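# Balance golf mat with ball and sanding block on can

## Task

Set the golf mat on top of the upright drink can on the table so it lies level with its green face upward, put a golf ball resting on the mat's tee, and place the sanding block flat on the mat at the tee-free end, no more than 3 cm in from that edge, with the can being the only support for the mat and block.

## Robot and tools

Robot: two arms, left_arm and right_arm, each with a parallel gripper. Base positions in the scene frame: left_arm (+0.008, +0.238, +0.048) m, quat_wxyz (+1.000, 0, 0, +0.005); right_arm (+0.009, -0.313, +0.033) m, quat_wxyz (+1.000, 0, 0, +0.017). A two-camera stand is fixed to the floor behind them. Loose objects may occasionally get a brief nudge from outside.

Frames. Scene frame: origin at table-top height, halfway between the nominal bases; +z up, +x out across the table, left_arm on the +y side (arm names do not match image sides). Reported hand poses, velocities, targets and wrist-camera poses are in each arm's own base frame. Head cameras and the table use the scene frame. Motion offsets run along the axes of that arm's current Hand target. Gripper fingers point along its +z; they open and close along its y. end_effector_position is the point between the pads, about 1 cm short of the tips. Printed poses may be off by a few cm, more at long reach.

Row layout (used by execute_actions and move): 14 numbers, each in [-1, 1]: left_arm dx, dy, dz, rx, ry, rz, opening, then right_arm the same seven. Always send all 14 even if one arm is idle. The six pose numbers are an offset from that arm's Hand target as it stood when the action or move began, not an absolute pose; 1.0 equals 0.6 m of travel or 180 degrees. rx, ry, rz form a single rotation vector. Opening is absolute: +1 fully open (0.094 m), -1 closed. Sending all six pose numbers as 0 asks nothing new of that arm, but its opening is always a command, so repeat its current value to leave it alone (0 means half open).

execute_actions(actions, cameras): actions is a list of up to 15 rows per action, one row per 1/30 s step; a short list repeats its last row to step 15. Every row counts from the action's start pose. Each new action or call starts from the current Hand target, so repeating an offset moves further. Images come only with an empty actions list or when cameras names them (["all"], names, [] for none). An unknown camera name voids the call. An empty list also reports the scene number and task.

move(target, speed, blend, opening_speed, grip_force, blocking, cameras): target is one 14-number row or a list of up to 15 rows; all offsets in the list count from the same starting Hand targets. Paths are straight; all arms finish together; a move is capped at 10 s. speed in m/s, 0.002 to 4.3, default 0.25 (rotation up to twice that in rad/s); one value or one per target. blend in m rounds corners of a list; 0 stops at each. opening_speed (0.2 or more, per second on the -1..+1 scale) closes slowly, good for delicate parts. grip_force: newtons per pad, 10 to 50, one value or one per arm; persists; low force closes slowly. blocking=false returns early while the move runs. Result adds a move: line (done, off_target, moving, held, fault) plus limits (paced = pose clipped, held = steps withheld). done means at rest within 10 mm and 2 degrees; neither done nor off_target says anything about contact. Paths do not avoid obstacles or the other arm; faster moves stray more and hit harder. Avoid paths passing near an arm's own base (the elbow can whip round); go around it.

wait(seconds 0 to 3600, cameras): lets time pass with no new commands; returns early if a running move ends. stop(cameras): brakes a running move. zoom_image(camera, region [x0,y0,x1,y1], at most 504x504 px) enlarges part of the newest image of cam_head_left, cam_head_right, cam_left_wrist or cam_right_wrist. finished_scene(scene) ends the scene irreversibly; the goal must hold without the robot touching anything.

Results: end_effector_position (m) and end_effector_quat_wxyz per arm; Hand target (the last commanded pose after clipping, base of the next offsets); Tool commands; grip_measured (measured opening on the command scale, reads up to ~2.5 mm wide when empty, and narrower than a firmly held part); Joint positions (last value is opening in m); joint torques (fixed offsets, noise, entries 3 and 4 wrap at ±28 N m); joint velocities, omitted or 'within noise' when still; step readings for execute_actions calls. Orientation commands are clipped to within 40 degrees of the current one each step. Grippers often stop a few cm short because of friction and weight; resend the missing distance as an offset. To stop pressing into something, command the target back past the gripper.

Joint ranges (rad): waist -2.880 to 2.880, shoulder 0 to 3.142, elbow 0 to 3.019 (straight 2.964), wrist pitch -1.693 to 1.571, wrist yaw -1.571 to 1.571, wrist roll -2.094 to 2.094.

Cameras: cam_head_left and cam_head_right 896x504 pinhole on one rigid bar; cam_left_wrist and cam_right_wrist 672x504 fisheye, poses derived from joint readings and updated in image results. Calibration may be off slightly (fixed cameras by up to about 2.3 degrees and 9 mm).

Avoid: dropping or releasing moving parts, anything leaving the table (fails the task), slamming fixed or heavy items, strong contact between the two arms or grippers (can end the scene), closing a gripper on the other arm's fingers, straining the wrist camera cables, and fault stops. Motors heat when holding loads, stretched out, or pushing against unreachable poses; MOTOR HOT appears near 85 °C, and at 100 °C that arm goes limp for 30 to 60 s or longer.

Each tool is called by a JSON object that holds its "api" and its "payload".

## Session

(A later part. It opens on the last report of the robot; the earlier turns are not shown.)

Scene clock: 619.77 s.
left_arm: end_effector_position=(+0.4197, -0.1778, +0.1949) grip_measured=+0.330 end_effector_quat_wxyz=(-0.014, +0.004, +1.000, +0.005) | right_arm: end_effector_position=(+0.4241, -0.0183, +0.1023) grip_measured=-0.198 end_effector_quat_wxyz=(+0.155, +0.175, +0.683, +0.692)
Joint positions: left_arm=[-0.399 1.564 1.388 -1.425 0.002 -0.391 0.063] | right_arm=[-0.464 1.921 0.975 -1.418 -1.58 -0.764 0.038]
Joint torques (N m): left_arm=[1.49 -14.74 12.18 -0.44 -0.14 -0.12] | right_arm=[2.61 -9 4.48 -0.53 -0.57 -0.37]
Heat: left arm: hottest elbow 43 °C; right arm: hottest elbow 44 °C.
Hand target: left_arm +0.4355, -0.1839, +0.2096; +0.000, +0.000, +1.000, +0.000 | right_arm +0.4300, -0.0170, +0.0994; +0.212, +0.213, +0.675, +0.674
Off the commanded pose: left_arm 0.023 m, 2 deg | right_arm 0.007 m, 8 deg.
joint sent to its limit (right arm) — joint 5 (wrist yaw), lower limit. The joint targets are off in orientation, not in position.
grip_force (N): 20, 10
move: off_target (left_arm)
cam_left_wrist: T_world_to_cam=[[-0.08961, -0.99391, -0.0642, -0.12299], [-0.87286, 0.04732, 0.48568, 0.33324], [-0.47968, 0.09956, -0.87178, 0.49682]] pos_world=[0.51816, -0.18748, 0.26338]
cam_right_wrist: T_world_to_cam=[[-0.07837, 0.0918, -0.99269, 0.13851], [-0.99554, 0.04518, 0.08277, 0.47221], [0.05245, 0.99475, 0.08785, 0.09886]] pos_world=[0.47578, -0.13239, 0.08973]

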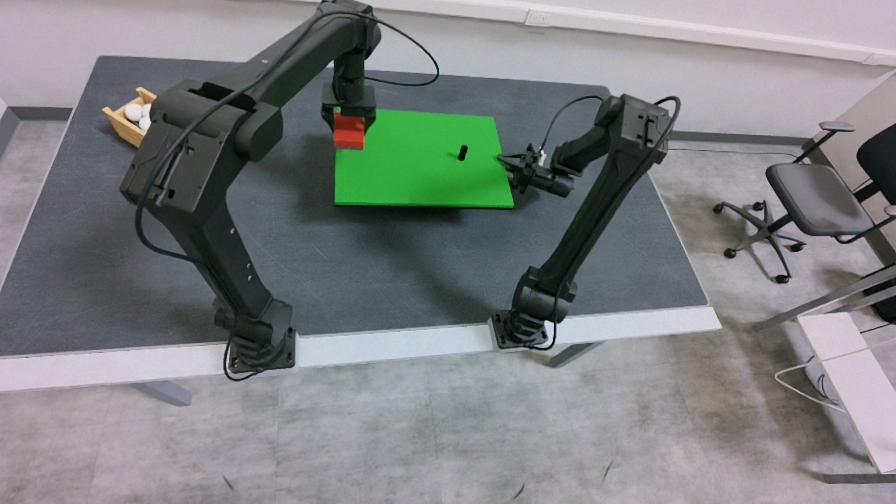

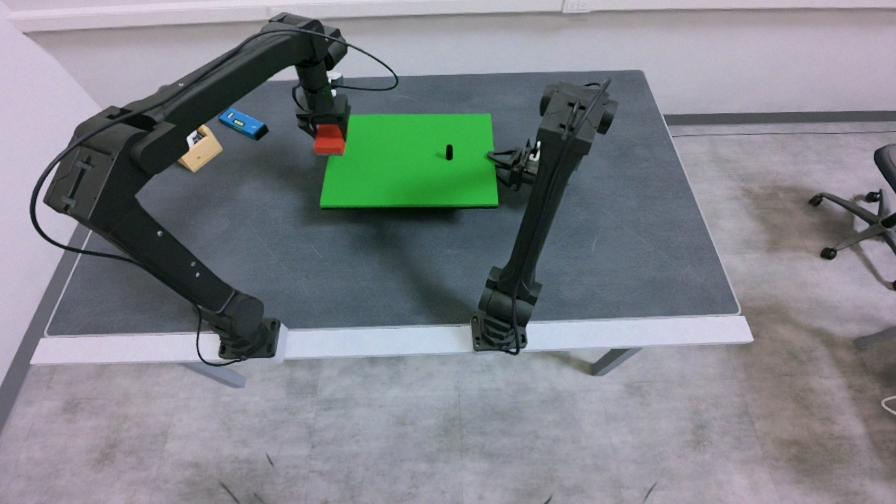

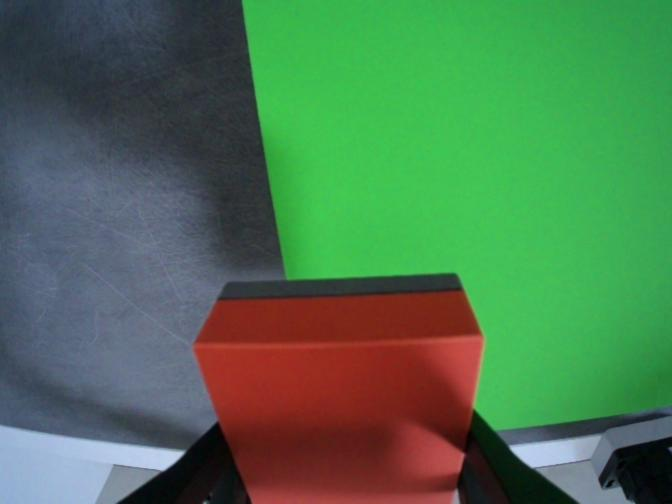

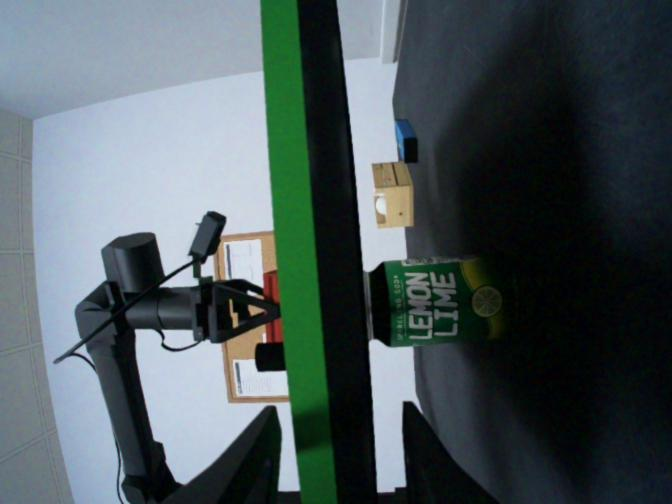

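{"api": "move", "payload": {"target": [-0.0225,-0.0083,0.091,0.003,-0.009,0,0.15,0,0,0,0,0,0,-0.2], "speed": 0.1, "cameras": ["all"]}}

{"api": "zoom_image", "payload": {"camera": "cam_right_wrist", "region": [180, 200, 420, 400]}}

Scene clock: 625.70 s.
left_arm: end_effector_position=(+0.4462, -0.1885, +0.1618) grip_measured=+0.330 end_effector_quat_wxyz=(+0.014, +0.004, +1.000, -0.006) | right_arm: end_effector_position=(+0.4241, -0.0183, +0.1023) grip_measured=-0.198 end_effector_quat_wxyz=(+0.155, +0.175, +0.683, +0.692)
Joint positions: left_arm=[-0.399 1.617 1.362 -1.286 0 -0.391 0.063] | right_arm=[-0.464 1.921 0.975 -1.418 -1.58 -0.764 0.038]
Joint torques (N m): left_arm=[1.38 -16.38 7.77 0.84 -0.12 -0.11] | right_arm=[2.37 -9.05 4.48 -0.5 -0.54 -0.4]
Heat: left arm: hottest elbow 44 °C; right arm: hottest elbow 44 °C.
Hand target: left_arm +0.4489, -0.1889, +0.1551; +0.014, +0.000, +1.000, -0.005 | right_arm +0.4300, -0.0170, +0.0994; +0.212, +0.213, +0.675, +0.674
Off the commanded pose: left_arm 0.007 m, 0 deg | right_arm 0.007 m, 8 deg.
joint sent to its limit (right arm) — joint 5 (wrist yaw), lower limit. The joint targets are off in orientation, not in position.
grip_force (N): 20, 10
move: done
cam_left_wrist: T_world_to_cam=[[-0.08644, -0.99511, -0.04776, -0.13776], [-0.89911, 0.05727, 0.43396, 0.39488], [-0.4291, 0.08045, -0.89967, 0.46009]] pos_world=[0.54056, -0.19672, 0.23599]
cam_right_wrist: T_world_to_cam=[[-0.07837, 0.0918, -0.99269, 0.13851], [-0.99554, 0.04518, 0.08277, 0.47221], [0.05245, 0.99475, 0.08785, 0.09886]] pos_world=[0.47578, -0.13239, 0.08973]

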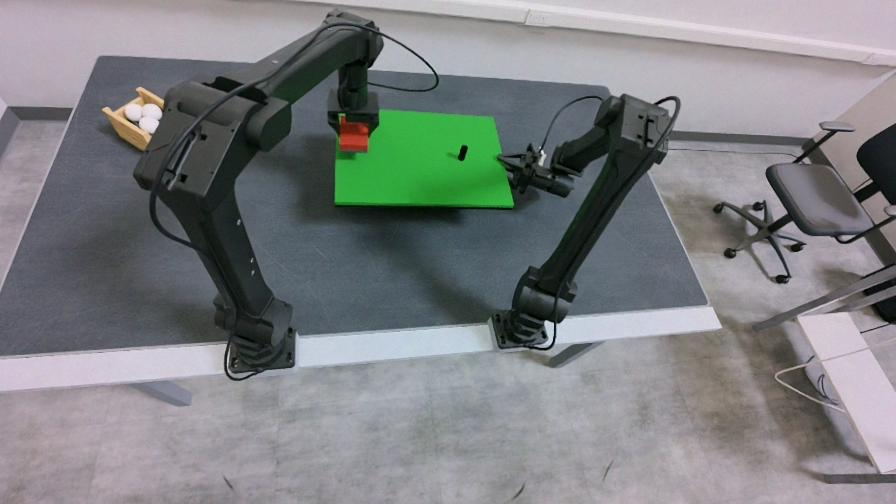

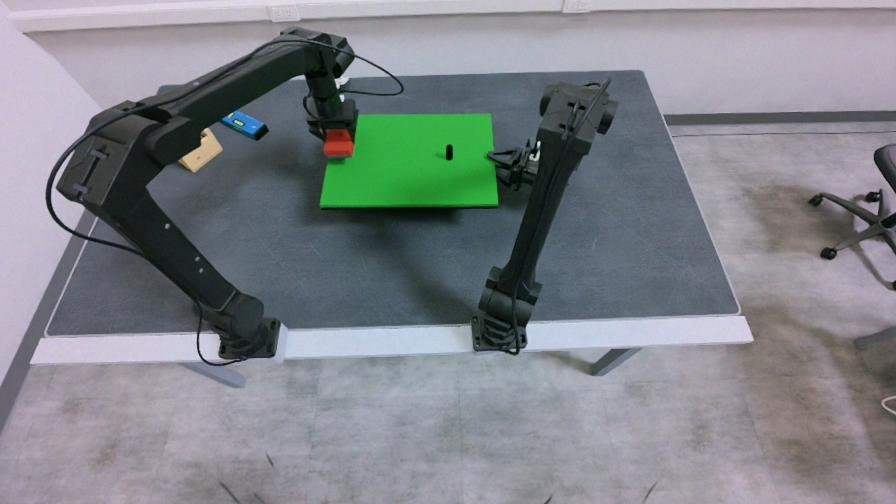

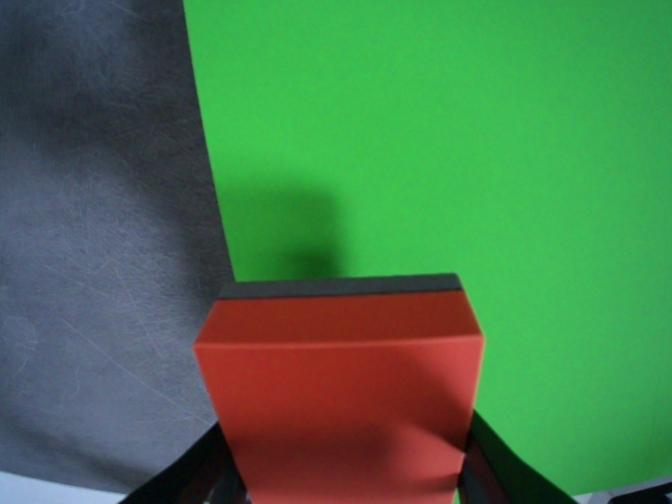

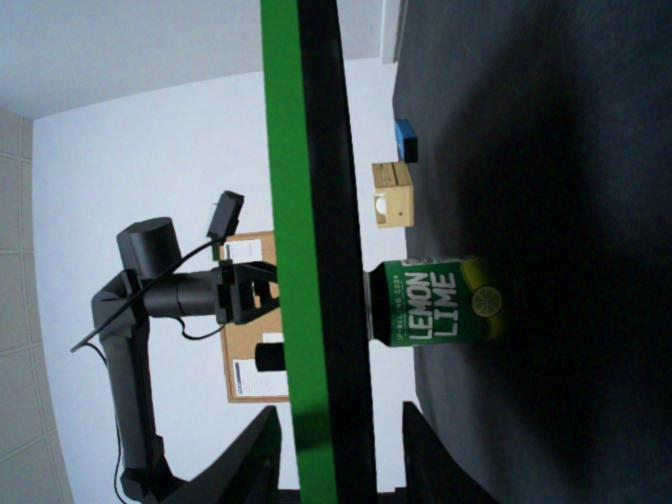

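Scaled by 2.100 from the camera's image (finer frame: 960x720).

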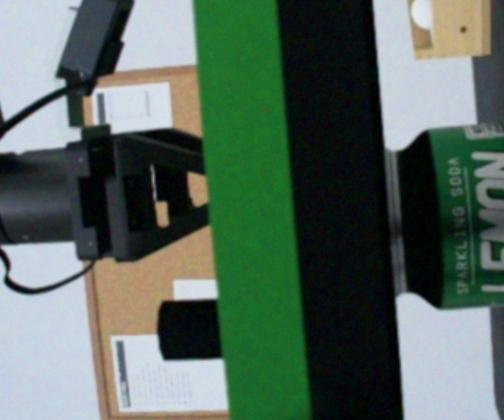

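{"api": "move", "payload": {"target": [0.0117,0.01,0.05,-0.003,0.009,0,0.15,0,0,0,0,0,0,-0.2], "speed": 0.06, "cameras": ["all"]}}

{"api": "zoom_image", "payload": {"camera": "cam_right_wrist", "region": [180, 200, 420, 400]}}

Scene clock: 628.43 s.
left_arm: end_effector_position=(+0.4398, -0.1858, +0.1326) grip_measured=+0.330 end_effector_quat_wxyz=(+0.002, +0.004, +1.000, -0.001) | right_arm: end_effector_position=(+0.4241, -0.0183, +0.1023) grip_measured=-0.198 end_effector_quat_wxyz=(+0.155, +0.175, +0.683, +0.692)
Joint positions: left_arm=[-0.399 1.637 1.309 -1.238 0 -0.391 0.063] | right_arm=[-0.464 1.921 0.975 -1.418 -1.58 -0.764 0.038]
Joint torques (N m): left_arm=[2.14 -15.62 7.49 0.76 -0.03 -0.04] | right_arm=[2.02 -9.35 4.55 -0.62 -0.56 -0.44]
Heat: left arm: hottest elbow 44 °C; right arm: hottest elbow 44 °C.
Hand target: left_arm +0.4428, -0.1832, +0.1248; +0.000, +0.000, +1.000, +0.000 | right_arm +0.4300, -0.0170, +0.0994; +0.212, +0.213, +0.675, +0.674
Off the commanded pose: left_arm 0.009 m, 1 deg | right_arm 0.007 m, 8 deg.
joint sent to its limit (right arm) — joint 5 (wrist yaw), lower limit. The joint targets are off in orientation, not in position.
grip_force (N): 20, 10
move: done
cam_left_wrist: T_world_to_cam=[[-0.08769, -0.99458, -0.05584, -0.13524], [-0.88831, 0.0527, 0.45621, 0.39308], [-0.4508, 0.08961, -0.88812, 0.44055]] pos_world=[0.53592, -0.1947, 0.20438]
cam_right_wrist: T_world_to_cam=[[-0.07837, 0.0918, -0.99269, 0.13851], [-0.99554, 0.04518, 0.08277, 0.47221], [0.05245, 0.99475, 0.08785, 0.09886]] pos_world=[0.47578, -0.13239, 0.08973]

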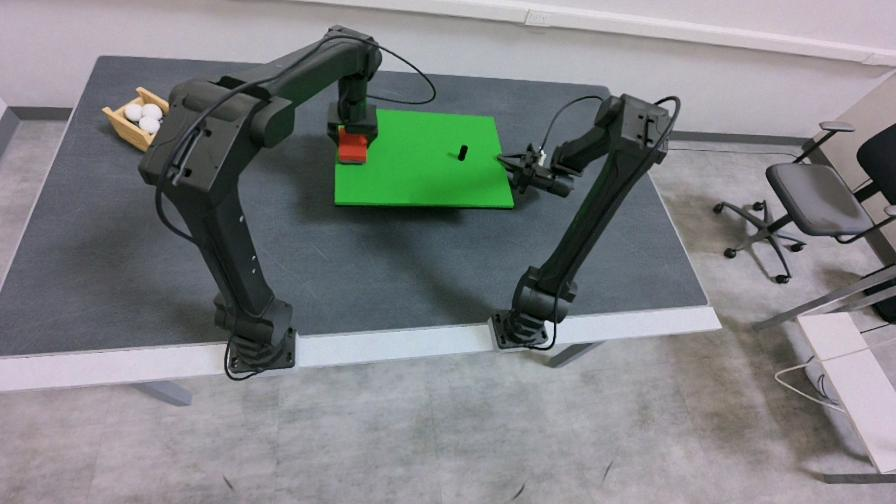

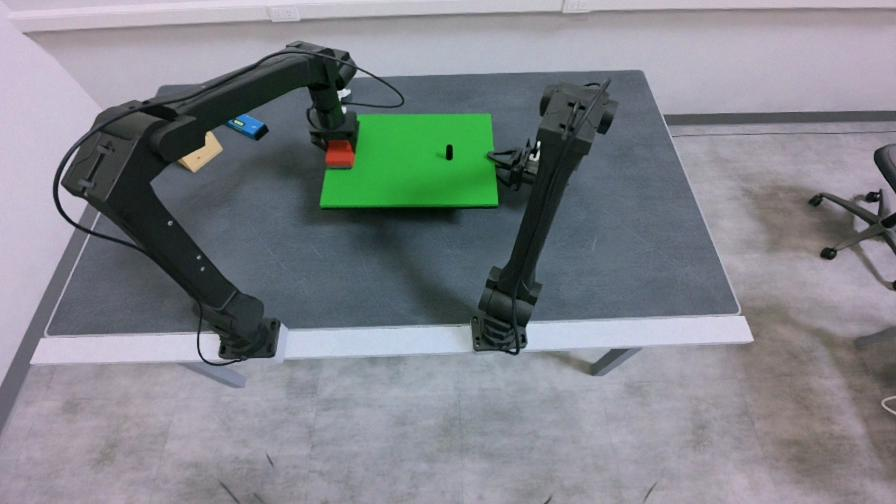

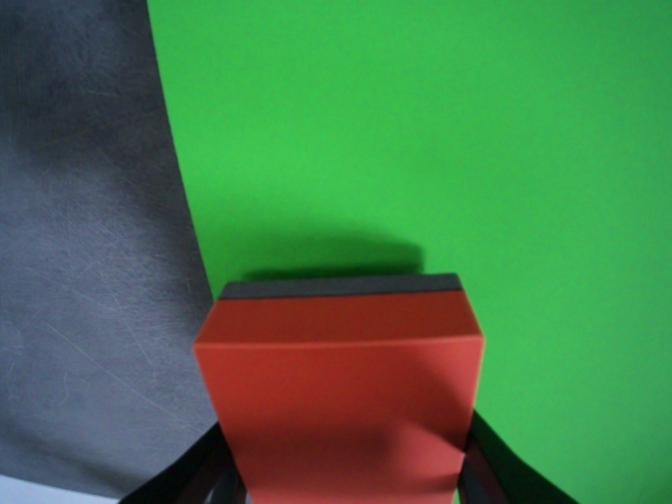

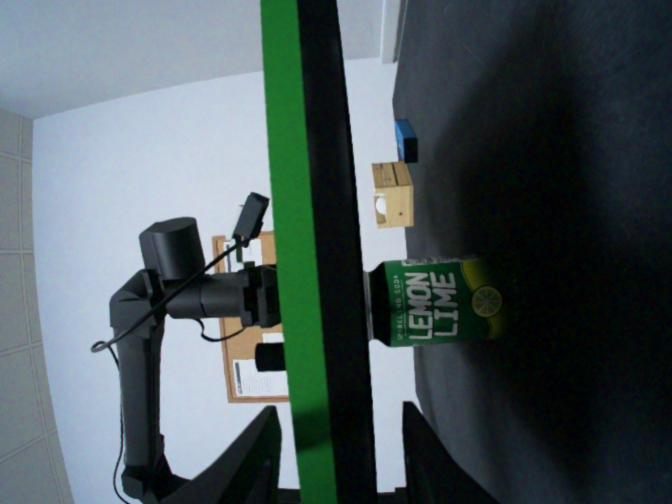

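Scaled by 2.100 from the camera's image (finer frame: 960x720).

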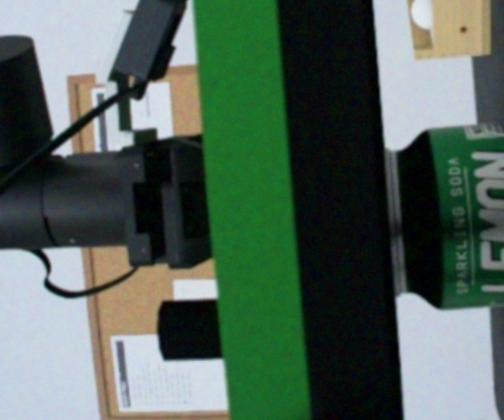

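{"api": "move", "payload": {"target": [0,0,0.0133,0,0,0,0.15,0,0,0,0,0,0,-0.2], "speed": 0.03, "cameras": ["cam_left_wrist", "cam_right_wrist"]}}

{"api": "zoom_image", "payload": {"camera": "cam_right_wrist", "region": [220, 280, 480, 504]}}

Scene clock: 631.23 s.
left_arm: end_effector_position=(+0.4402, -0.1860, +0.1261) grip_measured=+0.330 end_effector_quat_wxyz=(+0.004, +0.004, +1.000, -0.001) | right_arm: end_effector_position=(+0.4241, -0.0183, +0.1023) grip_measured=-0.198 end_effector_quat_wxyz=(+0.155, +0.175, +0.683, +0.692)
Joint positions: left_arm=[-0.399 1.642 1.297 -1.218 0 -0.391 0.063] | right_arm=[-0.464 1.921 0.975 -1.418 -1.58 -0.764 0.038]
Joint torques (N m): left_arm=[1.85 -15.79 7.34 0.84 0 -0.04] | right_arm=[2.55 -10.05 4.49 -0.38 -0.51 -0.45]
Heat: left arm: hottest elbow 44 °C; right arm: hottest elbow 44 °C.
Hand target: left_arm +0.4428, -0.1832, +0.1168; +0.000, +0.000, +1.000, +0.000 | right_arm +0.4300, -0.0170, +0.0994; +0.212, +0.213, +0.675, +0.674
Off the commanded pose: left_arm 0.010 m, 1 deg | right_arm 0.007 m, 8 deg.
joint sent to its limit (right arm) — joint 5 (wrist yaw), lower limit. The joint targets are off in orientation, not in position.
grip_force (N): 20, 10
move: done
cam_left_wrist: T_world_to_cam=[[-0.08748, -0.99465, -0.05488, -0.13598], [-0.8896, 0.05321, 0.45363, 0.3974], [-0.44828, 0.08851, -0.8895, 0.43386]] pos_world=[0.53612, -0.1948, 0.19818]
cam_right_wrist: T_world_to_cam=[[-0.07837, 0.0918, -0.99269, 0.13851], [-0.99554, 0.04518, 0.08277, 0.47221], [0.05245, 0.99475, 0.08785, 0.09886]] pos_world=[0.47578, -0.13239, 0.08973]

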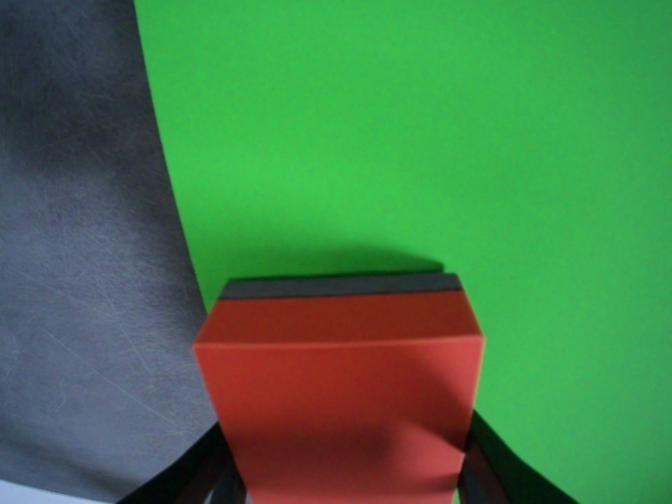

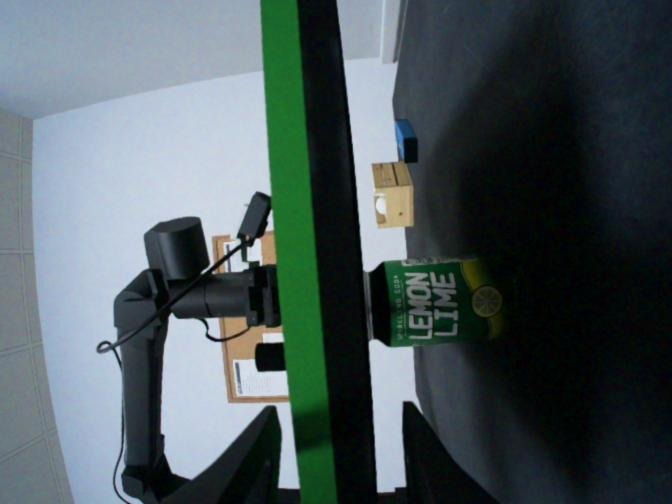

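Scaled by 1.938 from the camera's image (finer frame: 960x720).

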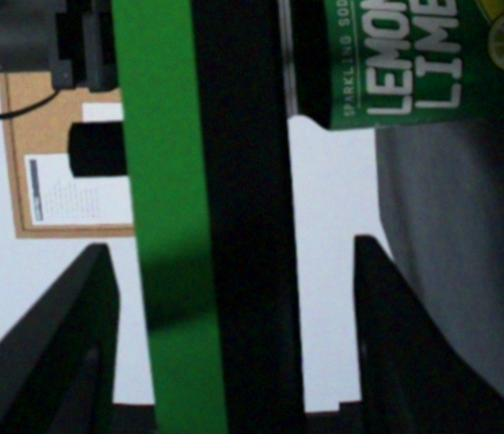

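{"api": "move", "payload": {"target": [0,0,0.0075,0,0,0,0.15,0,0,0,0,0,0,-0.2], "speed": 0.02, "cameras": ["cam_left_wrist", "cam_right_wrist"]}}

{"api": "zoom_image", "payload": {"camera": "cam_right_wrist", "region": [220, 280, 480, 504]}}

{"api": "zoom_image", "payload": {"camera": "cam_left_wrist", "region": [180, 220, 500, 400]}}

Scene clock: 633.63 s.
left_arm: end_effector_position=(+0.4404, -0.1861, +0.1221) grip_measured=+0.330 end_effector_quat_wxyz=(+0.004, +0.004, +1.000, -0.002) | right_arm: end_effector_position=(+0.4241, -0.0183, +0.1023) grip_measured=-0.198 end_effector_quat_wxyz=(+0.155, +0.175, +0.683, +0.692)
Joint positions: left_arm=[-0.399 1.646 1.29 -1.206 0 -0.391 0.063] | right_arm=[-0.464 1.921 0.975 -1.418 -1.58 -0.764 0.038]
Joint torques (N m): left_arm=[1.96 -15.91 7.21 0.76 -0.03 -0.03] | right_arm=[1.44 -9.35 4.37 -0.59 -0.55 -0.43]
Heat: left arm: hottest elbow 44 °C; right arm: hottest elbow 44 °C.
Hand target: left_arm +0.4428, -0.1832, +0.1124; +0.000, +0.000, +1.000, +0.000 | right_arm +0.4300, -0.0170, +0.0994; +0.212, +0.213, +0.675, +0.674
Off the commanded pose: left_arm 0.010 m, 1 deg | right_arm 0.007 m, 8 deg.
joint sent to its limit (right arm) — joint 5 (wrist yaw), lower limit. The joint targets are off in orientation, not in position.
grip_force (N): 20, 10
move: done
cam_left_wrist: T_world_to_cam=[[-0.08742, -0.99468, -0.05454, -0.13639], [-0.8901, 0.05341, 0.45262, 0.39986], [-0.4473, 0.08811, -0.89003, 0.42999]] pos_world=[0.53633, -0.1949, 0.19428]
cam_right_wrist: T_world_to_cam=[[-0.07837, 0.0918, -0.99269, 0.13851], [-0.99554, 0.04518, 0.08277, 0.47221], [0.05245, 0.99475, 0.08785, 0.09886]] pos_world=[0.47578, -0.13239, 0.08973]

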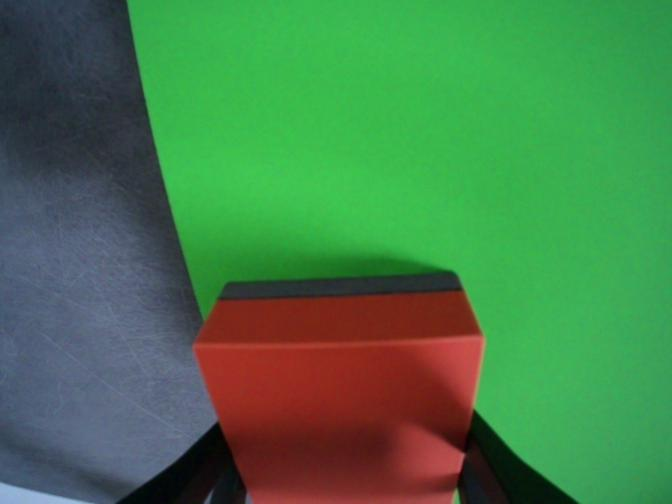

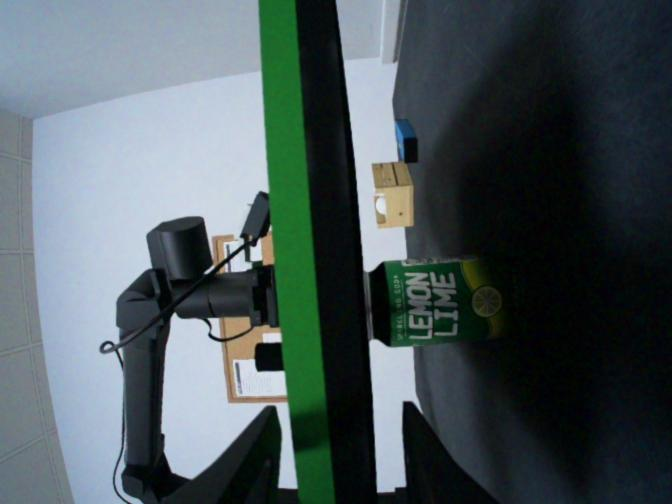

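Scaled by 1.938 from the camera's image (finer frame: 960x720).

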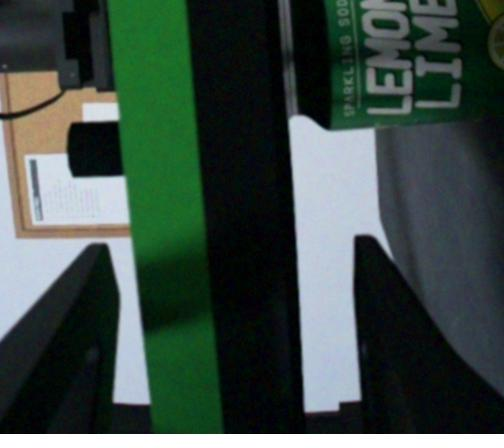

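Scaled by 1.575 from the camera's image (finer frame: 960x720).

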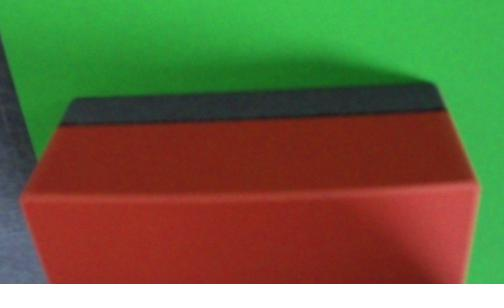

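{"api": "move", "payload": {"target": [0,0,0,0,0,0,0.45,0,0,0,0,0,0,-0.2], "opening_speed": 0.2, "cameras": ["cam_left_wrist", "cam_right_wrist"]}}

{"api": "zoom_image", "payload": {"camera": "cam_right_wrist", "region": [220, 280, 480, 504]}}

{"api": "zoom_image", "payload": {"camera": "cam_left_wrist", "region": [180, 220, 500, 400]}}

Scene clock: 636.90 s.
left_arm: end_effector_position=(+0.4405, -0.1858, +0.1221) grip_measured=+0.447 end_effector_quat_wxyz=(+0.004, +0.004, +1.000, -0.002) | right_arm: end_effector_position=(+0.4242, -0.0183, +0.1023) grip_measured=-0.198 end_effector_quat_wxyz=(+0.155, +0.175, +0.683, +0.692)
Joint positions: left_arm=[-0.398 1.646 1.29 -1.206 0 -0.391 0.068] | right_arm=[-0.464 1.921 0.975 -1.418 -1.58 -0.764 0.038]
Joint torques (N m): left_arm=[1.85 -15.74 7.27 0.8 0 -0.03] | right_arm=[1.79 -9.11 4.36 -0.47 -0.55 -0.44]
Heat: left arm: hottest elbow 44 °C; right arm: hottest elbow 44 °C.
Hand target: left_arm +0.4429, -0.1831, +0.1124; +0.000, +0.000, +1.000, +0.000 | right_arm +0.4300, -0.0170, +0.0995; +0.212, +0.213, +0.675, +0.674
Off the commanded pose: left_arm 0.010 m, 1 deg | right_arm 0.007 m, 8 deg.
joint sent to its limit (right arm) — joint 5 (wrist yaw), lower limit. The joint targets are off in orientation, not in position.
grip_force (N): 20, 10
move: done
cam_left_wrist: T_world_to_cam=[[-0.08705, -0.99469, -0.05495, -0.1362], [-0.89018, 0.05291, 0.45253, 0.39989], [-0.44722, 0.08831, -0.89006, 0.43001]] pos_world=[0.53643, -0.1946, 0.19428]
cam_right_wrist: T_world_to_cam=[[-0.07794, 0.09181, -0.99272, 0.13833], [-0.99556, 0.04552, 0.08238, 0.4723], [0.05275, 0.99474, 0.08786, 0.09881]] pos_world=[0.47578, -0.13249, 0.08973]

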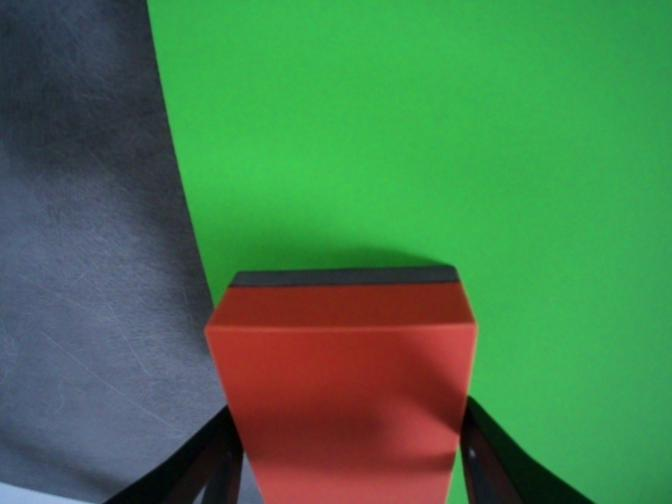

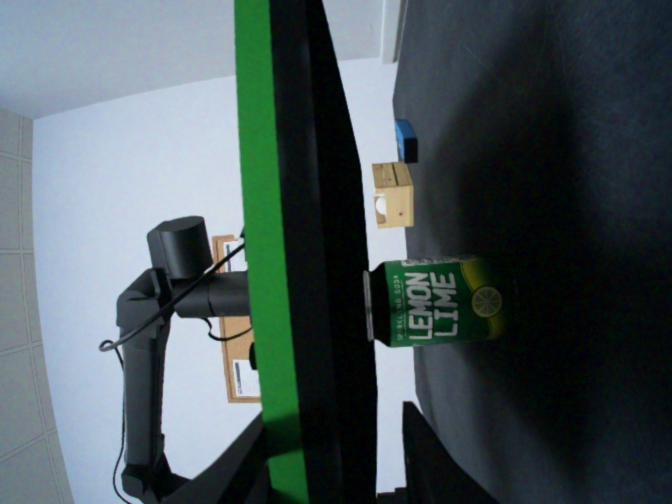

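Scaled by 1.938 from the camera's image (finer frame: 960x720).

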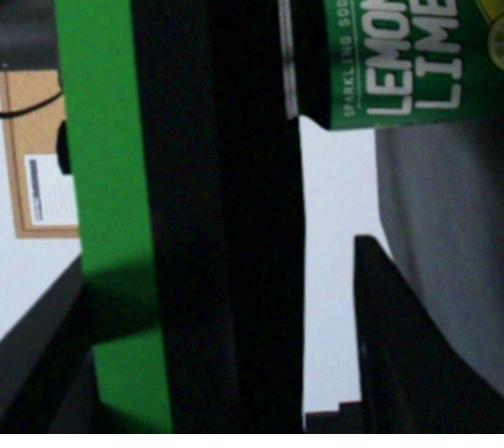

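Scaled by 1.575 from the camera's image (finer frame: 960x720).

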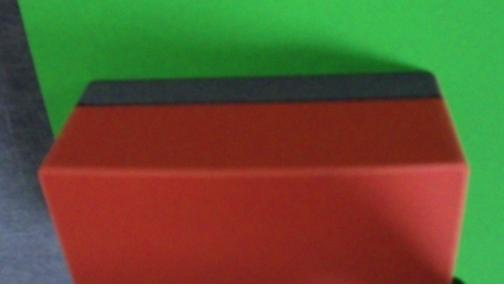

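{"api": "move", "payload": {"target": [[0,0,0,0,0,0,0.15,0,0,0,0,0,0,-0.2],[0,0,-0.1,0,0,0,0.15,0,0,0,0,0,0,-0.2]], "opening_speed": 0.3, "speed": 0.05, "cameras": ["all"]}}

{"api": "zoom_image", "payload": {"camera": "cam_right_wrist", "region": [220, 280, 480, 504]}}

Scene clock: 650.70 s.
left_arm: end_effector_position=(+0.4256, -0.1800, +0.1437) grip_measured=+0.327 end_effector_quat_wxyz=(-0.029, +0.003, +0.999, +0.011) | right_arm: end_effector_position=(+0.4242, -0.0183, +0.1023) grip_measured=-0.198 end_effector_quat_wxyz=(+0.156, +0.174, +0.683, +0.692)
Joint positions: left_arm=[-0.398 1.632 1.332 -1.333 0.002 -0.391 0.062] | right_arm=[-0.464 1.921 0.975 -1.418 -1.58 -0.765 0.038]
Joint torques (N m): left_arm=[1.9 -18.84 11.64 -0.36 -0.14 -0.04] | right_arm=[1.49 -9.47 4.46 -0.53 -0.57 -0.38]
Heat: left arm: hottest elbow 43 °C; right arm: hottest elbow 43 °C.
Hand target: left_arm +0.4428, -0.1831, +0.1723; +0.000, +0.000, +1.000, +0.000 | right_arm +0.4300, -0.0170, +0.0995; +0.212, +0.213, +0.675, +0.674
Off the commanded pose: left_arm 0.034 m, 4 deg | right_arm 0.007 m, 8 deg.
joint sent to its limit (right arm) — joint 5 (wrist yaw), lower limit. The joint targets are off in orientation, not in position.
grip_force (N): 20, 10
move: off_target (left_arm)
cam_left_wrist: T_world_to_cam=[[-0.09131, -0.99303, -0.07451, -0.12562], [-0.85785, 0.04044, 0.51231, 0.35192], [-0.50572, 0.1107, -0.85556, 0.46604]] pos_world=[0.52611, -0.19056, 0.20907]
cam_right_wrist: T_world_to_cam=[[-0.07755, 0.09169, -0.99276, 0.13823], [-0.9956, 0.04547, 0.08197, 0.47234], [0.05266, 0.99475, 0.08776, 0.09886]] pos_world=[0.47578, -0.13249, 0.08983]

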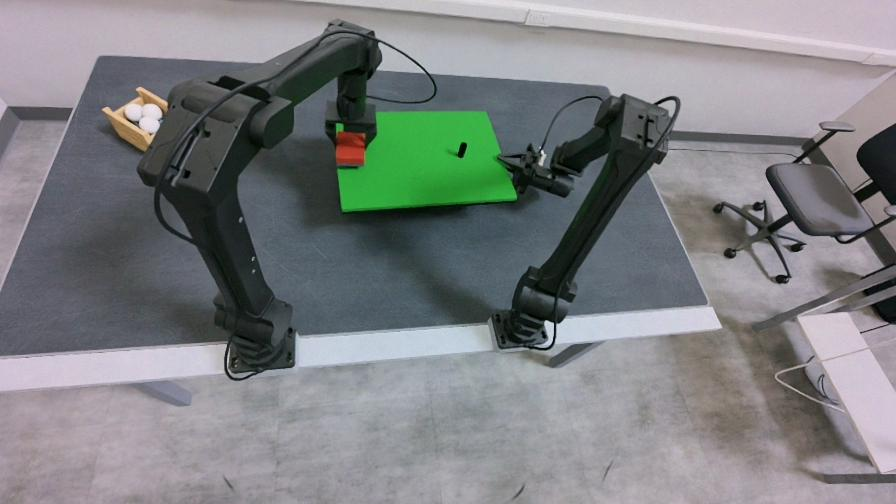

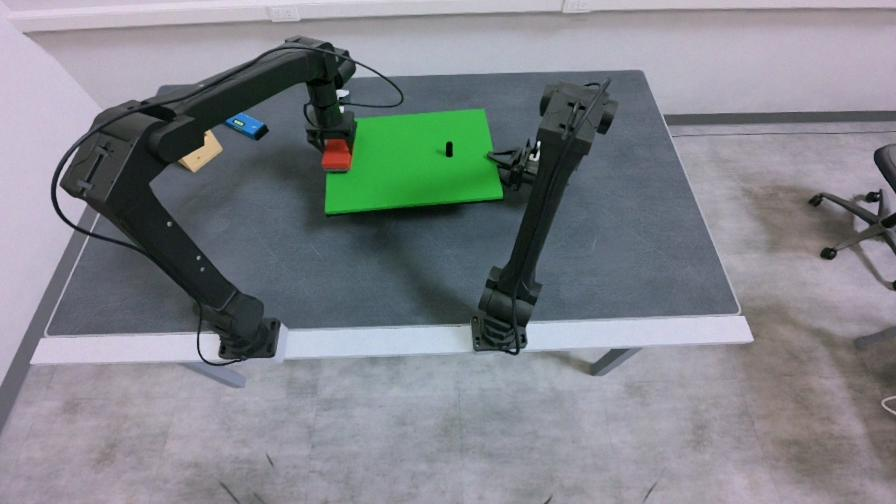

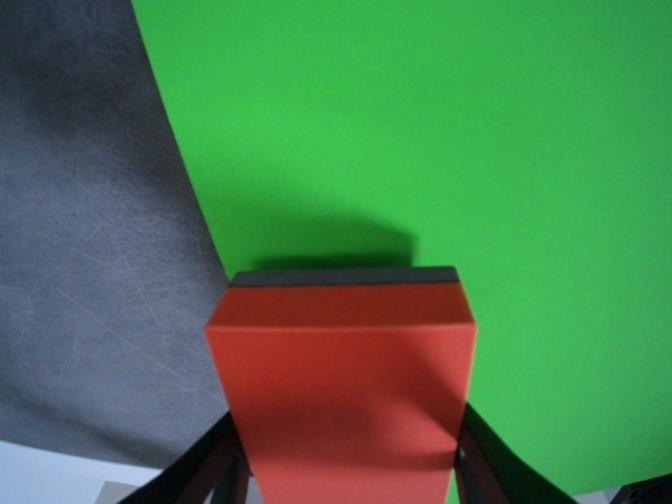

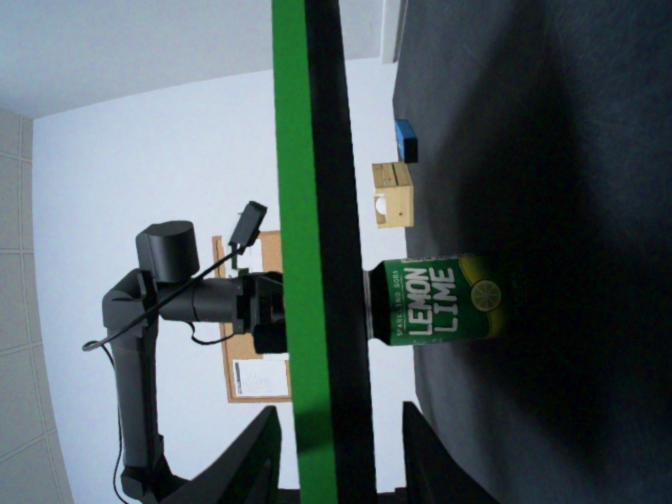

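Scaled by 1.938 from the camera's image (finer frame: 960x720).

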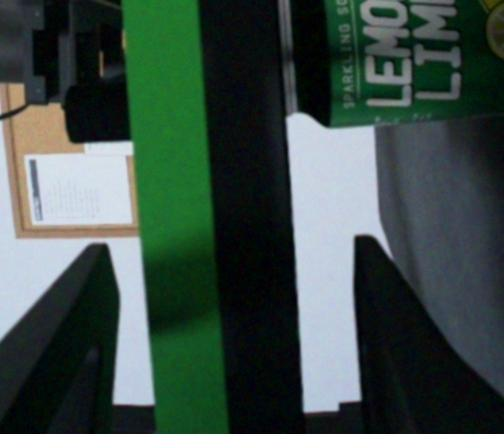

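{"api": "move", "payload": {"target": [[0.0213,0.1383,-0.0467,0,0,0,0.15,0,0,0,0,0,0,-0.2],[0.238,0.4052,0.1872,0,0,0,0.15,0,0,0,0,0,0,-0.2],[0.238,0.4052,0.29,0,0,0,0.15,0,0,0,0,0,0,-0.2]], "speed": 0.2, "blend": [0.03, 0.02, 0]}}

Scene clock: 664.30 s.
left_arm: end_effector_position=(+0.2990, +0.0577, +0.0020) grip_measured=+0.327 end_effector_quat_wxyz=(-0.001, -0.001, +1.000, +0.001) | right_arm: end_effector_position=(+0.4242, -0.0183, +0.1023) grip_measured=-0.198 end_effector_quat_wxyz=(+0.156, +0.174, +0.683, +0.692)
Joint positions: left_arm=[0.191 1.414 0.647 -0.804 -0.003 0.189 0.062] | right_arm=[-0.464 1.921 0.975 -1.418 -1.58 -0.765 0.038]
Joint torques (N m): left_arm=[1.73 -9.64 5.78 0.83 0.17 0.06] | right_arm=[1.61 -9.29 4.44 -0.55 -0.54 -0.42]
Heat: left arm: hottest elbow 46 °C; right arm: hottest elbow 43 °C.
Hand target: left_arm +0.2998, +0.0600, -0.0015; +0.000, +0.000, +1.000, +0.000 | right_arm +0.4300, -0.0170, +0.0995; +0.212, +0.213, +0.675, +0.674
Off the commanded pose: left_arm 0.004 m, 0 deg | right_arm 0.007 m, 8 deg.
joint sent to its limit (right arm) — joint 5 (wrist yaw), lower limit. The joint targets are off in orientation, not in position.
grip_force (N): 20, 10
move: done

{"api": "move", "payload": {"target": [0,0,0.045,0,0,0,0.15,0,0,0,0,0,0,-0.2], "speed": 0.05, "cameras": ["cam_left_wrist"]}}

Scene clock: 667.97 s.
left_arm: end_effector_position=(+0.3003, +0.0580, -0.0203) grip_measured=+0.327 end_effector_quat_wxyz=(+0.000, +0.000, +1.000, +0.002) | right_arm: end_effector_position=(+0.4242, -0.0183, +0.1023) grip_measured=-0.198 end_effector_quat_wxyz=(+0.156, +0.174, +0.683, +0.692)
Joint positions: left_arm=[0.191 1.474 0.627 -0.723 -0.003 0.19 0.062] | right_arm=[-0.464 1.921 0.975 -1.418 -1.58 -0.765 0.038]
Joint torques (N m): left_arm=[2.02 -8.94 5.03 1.4 0.18 0.06] | right_arm=[2.2 -8.94 4.26 -0.51 -0.55 -0.39]
Heat: left arm: hottest elbow 46 °C; right arm: hottest elbow 43 °C.
Hand target: left_arm +0.2998, +0.0599, -0.0285; +0.000, +0.000, +1.000, +0.000 | right_arm +0.4300, -0.0170, +0.0995; +0.212, +0.213, +0.675, +0.674
Off the commanded pose: left_arm 0.008 m, 0 deg | right_arm 0.007 m, 8 deg.
joint sent to its limit (right arm) — joint 5 (wrist yaw), lower limit. The joint targets are off in orientation, not in position.
grip_force (N): 20, 10
move: done
cam_left_wrist: T_world_to_cam=[[-0.07954, -0.995, -0.06036, 0.08391], [-0.88687, 0.04299, 0.46001, 0.3263], [-0.45511, 0.09012, -0.88586, 0.22138]] pos_world=[0.39681, 0.04951, 0.05108]

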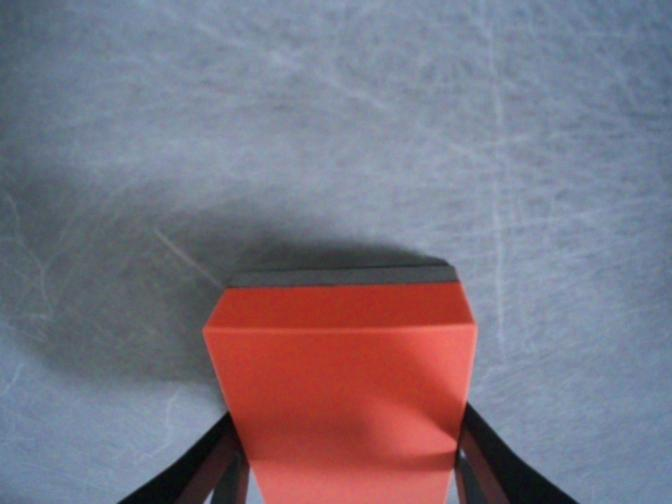

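{"api": "move", "payload": {"target": [0,0,0.0083,0,0,0,0.15,0,0,0,0,0,0,-0.2], "speed": 0.03, "cameras": ["cam_left_wrist"]}}

Scene clock: 669.87 s.
left_arm: end_effector_position=(+0.3003, +0.0580, -0.0206) grip_measured=+0.327 end_effector_quat_wxyz=(+0.001, +0.000, +1.000, +0.002) | right_arm: end_effector_position=(+0.4242, -0.0183, +0.1023) grip_measured=-0.198 end_effector_quat_wxyz=(+0.156, +0.174, +0.683, +0.692)
Joint positions: left_arm=[0.191 1.474 0.625 -0.72 -0.003 0.19 0.062] | right_arm=[-0.464 1.921 0.975 -1.418 -1.58 -0.765 0.038]
Joint torques (N m): left_arm=[1.85 -7.88 4.77 1.92 0.18 0.03] | right_arm=[2.26 -9.17 4.16 -0.53 -0.54 -0.43]
Heat: left arm: hottest elbow 46 °C; right arm: hottest elbow 43 °C.
Hand target: left_arm +0.2998, +0.0599, -0.0335; +0.000, +0.000, +1.000, +0.000 | right_arm +0.4300, -0.0170, +0.0995; +0.212, +0.213, +0.675, +0.674
Off the commanded pose: left_arm 0.013 m, 0 deg | right_arm 0.007 m, 8 deg.
joint sent to its limit (right arm) — joint 5 (wrist yaw), lower limit. The joint targets are off in orientation, not in position.
grip_force (N): 20, 10
move: off_target (left_arm)
cam_left_wrist: T_world_to_cam=[[-0.0795, -0.99498, -0.06079, 0.08389], [-0.8876, 0.0429, 0.45862, 0.32666], [-0.45371, 0.09042, -0.88655, 0.22062]] pos_world=[0.39671, 0.04951, 0.05088]

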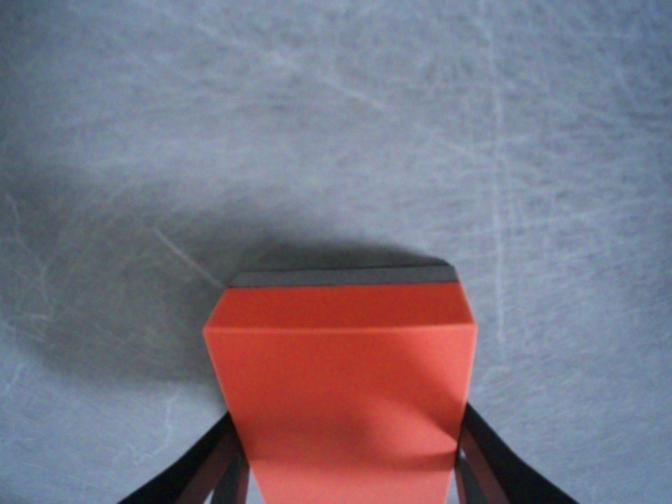

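{"api": "move", "payload": {"target": [[0,0,0,0,0,0,0.75,0,0,0,0,0,0,-0.2],[0,0,-0.25,0,0,0,0.75,0,0,0,0,0,0,-0.2],[-0.22,-0.15,-0.2117,0.4996,-0.0185,-0.015,0,0,0,0,0,0,0,-0.2]], "speed": 0.15, "opening_speed": 0.5, "cameras": ["all"]}}

Scene clock: 688.77 s.
left_arm: end_effector_position=(+0.4232, -0.0300, +0.0959) grip_measured=+0.169 end_effector_quat_wxyz=(+0.055, -0.057, +0.746, -0.661) | right_arm: end_effector_position=(+0.4242, -0.0183, +0.1023) grip_measured=-0.198 end_effector_quat_wxyz=(+0.156, +0.174, +0.683, +0.692)
Joint positions: left_arm=[0.342 1.984 1.111 -1.684 1.352 1.004 0.055] | right_arm=[-0.464 1.921 0.975 -1.418 -1.58 -0.765 0.038]
Joint torques (N m): left_arm=[0.91 -15.85 6.49 -1.95 0.62 0.18] | right_arm=[2.14 -9 4.49 -0.65 -0.52 -0.38]
Heat: left arm: hottest elbow 45 °C; right arm: hottest elbow 43 °C.
Hand target: left_arm +0.4319, -0.0300, +0.0934; +0.026, -0.022, +0.707, -0.707 | right_arm +0.4300, -0.0170, +0.0995; +0.212, +0.213, +0.675, +0.674
Tool commands: left_gripper/opening=+0.166667 right_gripper/opening=-0.2
Off the commanded pose: left_arm 0.009 m, 9 deg | right_arm 0.007 m, 8 deg.
joint sent to its limit (left arm) — joint 4 (wrist pitch), lower limit. The joint targets are off in orientation, not in position.
joint sent to its limit (right arm) — joint 5 (wrist yaw), lower limit. The joint targets are off in orientation, not in position.
grip_force (N): 20, 10
move: off_target (left_arm; path cut at 10 s); target 3's new opening was sent with left_arm's hand 0.009 m and 9 deg from that target
cam_left_wrist: T_world_to_cam=[[-0.05919, -0.18767, 0.98045, -0.07106], [-0.94866, 0.31629, 0.00327, 0.46382], [-0.31072, -0.92991, -0.19676, 0.23039]] pos_world=[0.50738, 0.05421, 0.11349]
cam_right_wrist: T_world_to_cam=[[-0.07755, 0.09169, -0.99276, 0.13823], [-0.9956, 0.04547, 0.08197, 0.47234], [0.05266, 0.99475, 0.08776, 0.09886]] pos_world=[0.47578, -0.13249, 0.08983]

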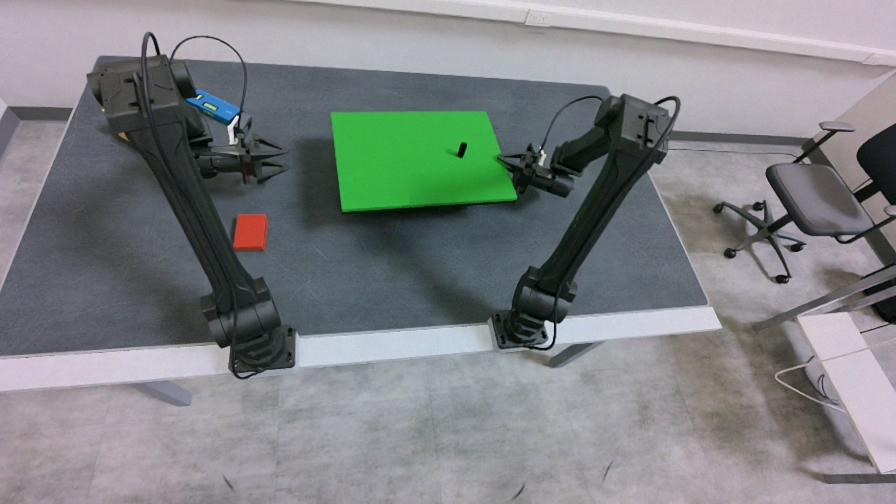

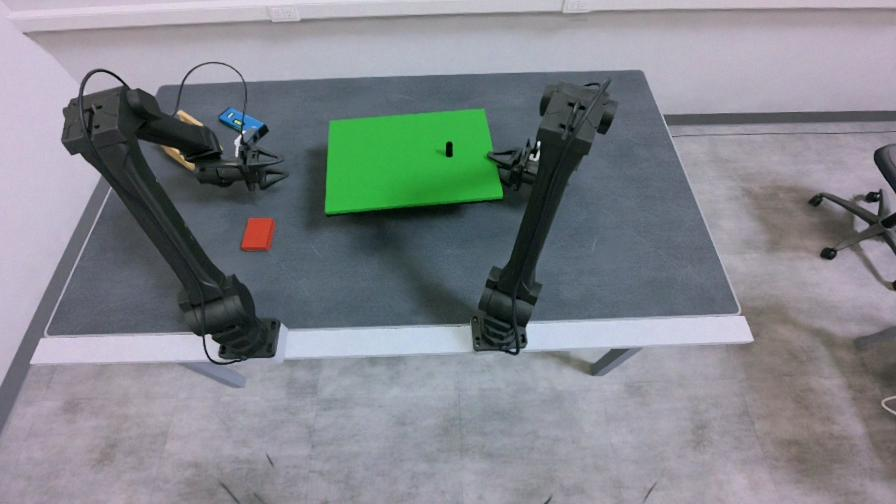

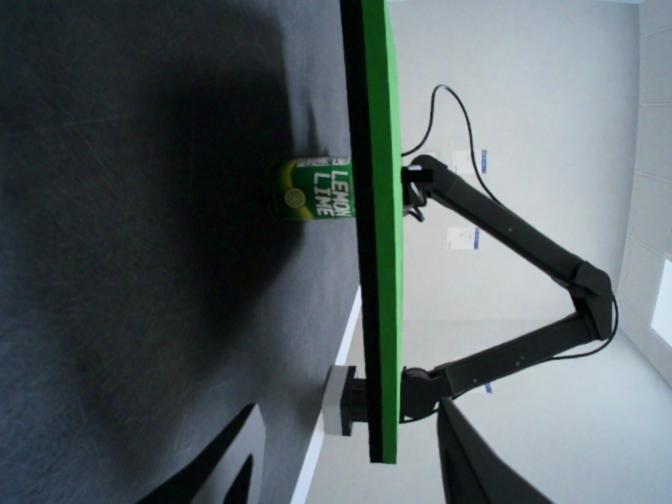

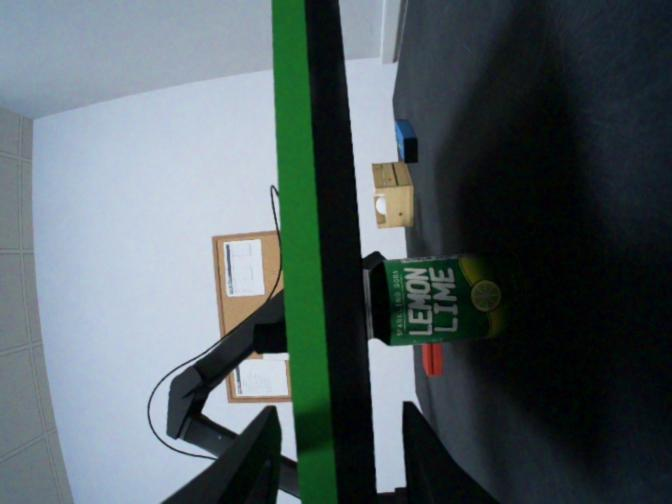

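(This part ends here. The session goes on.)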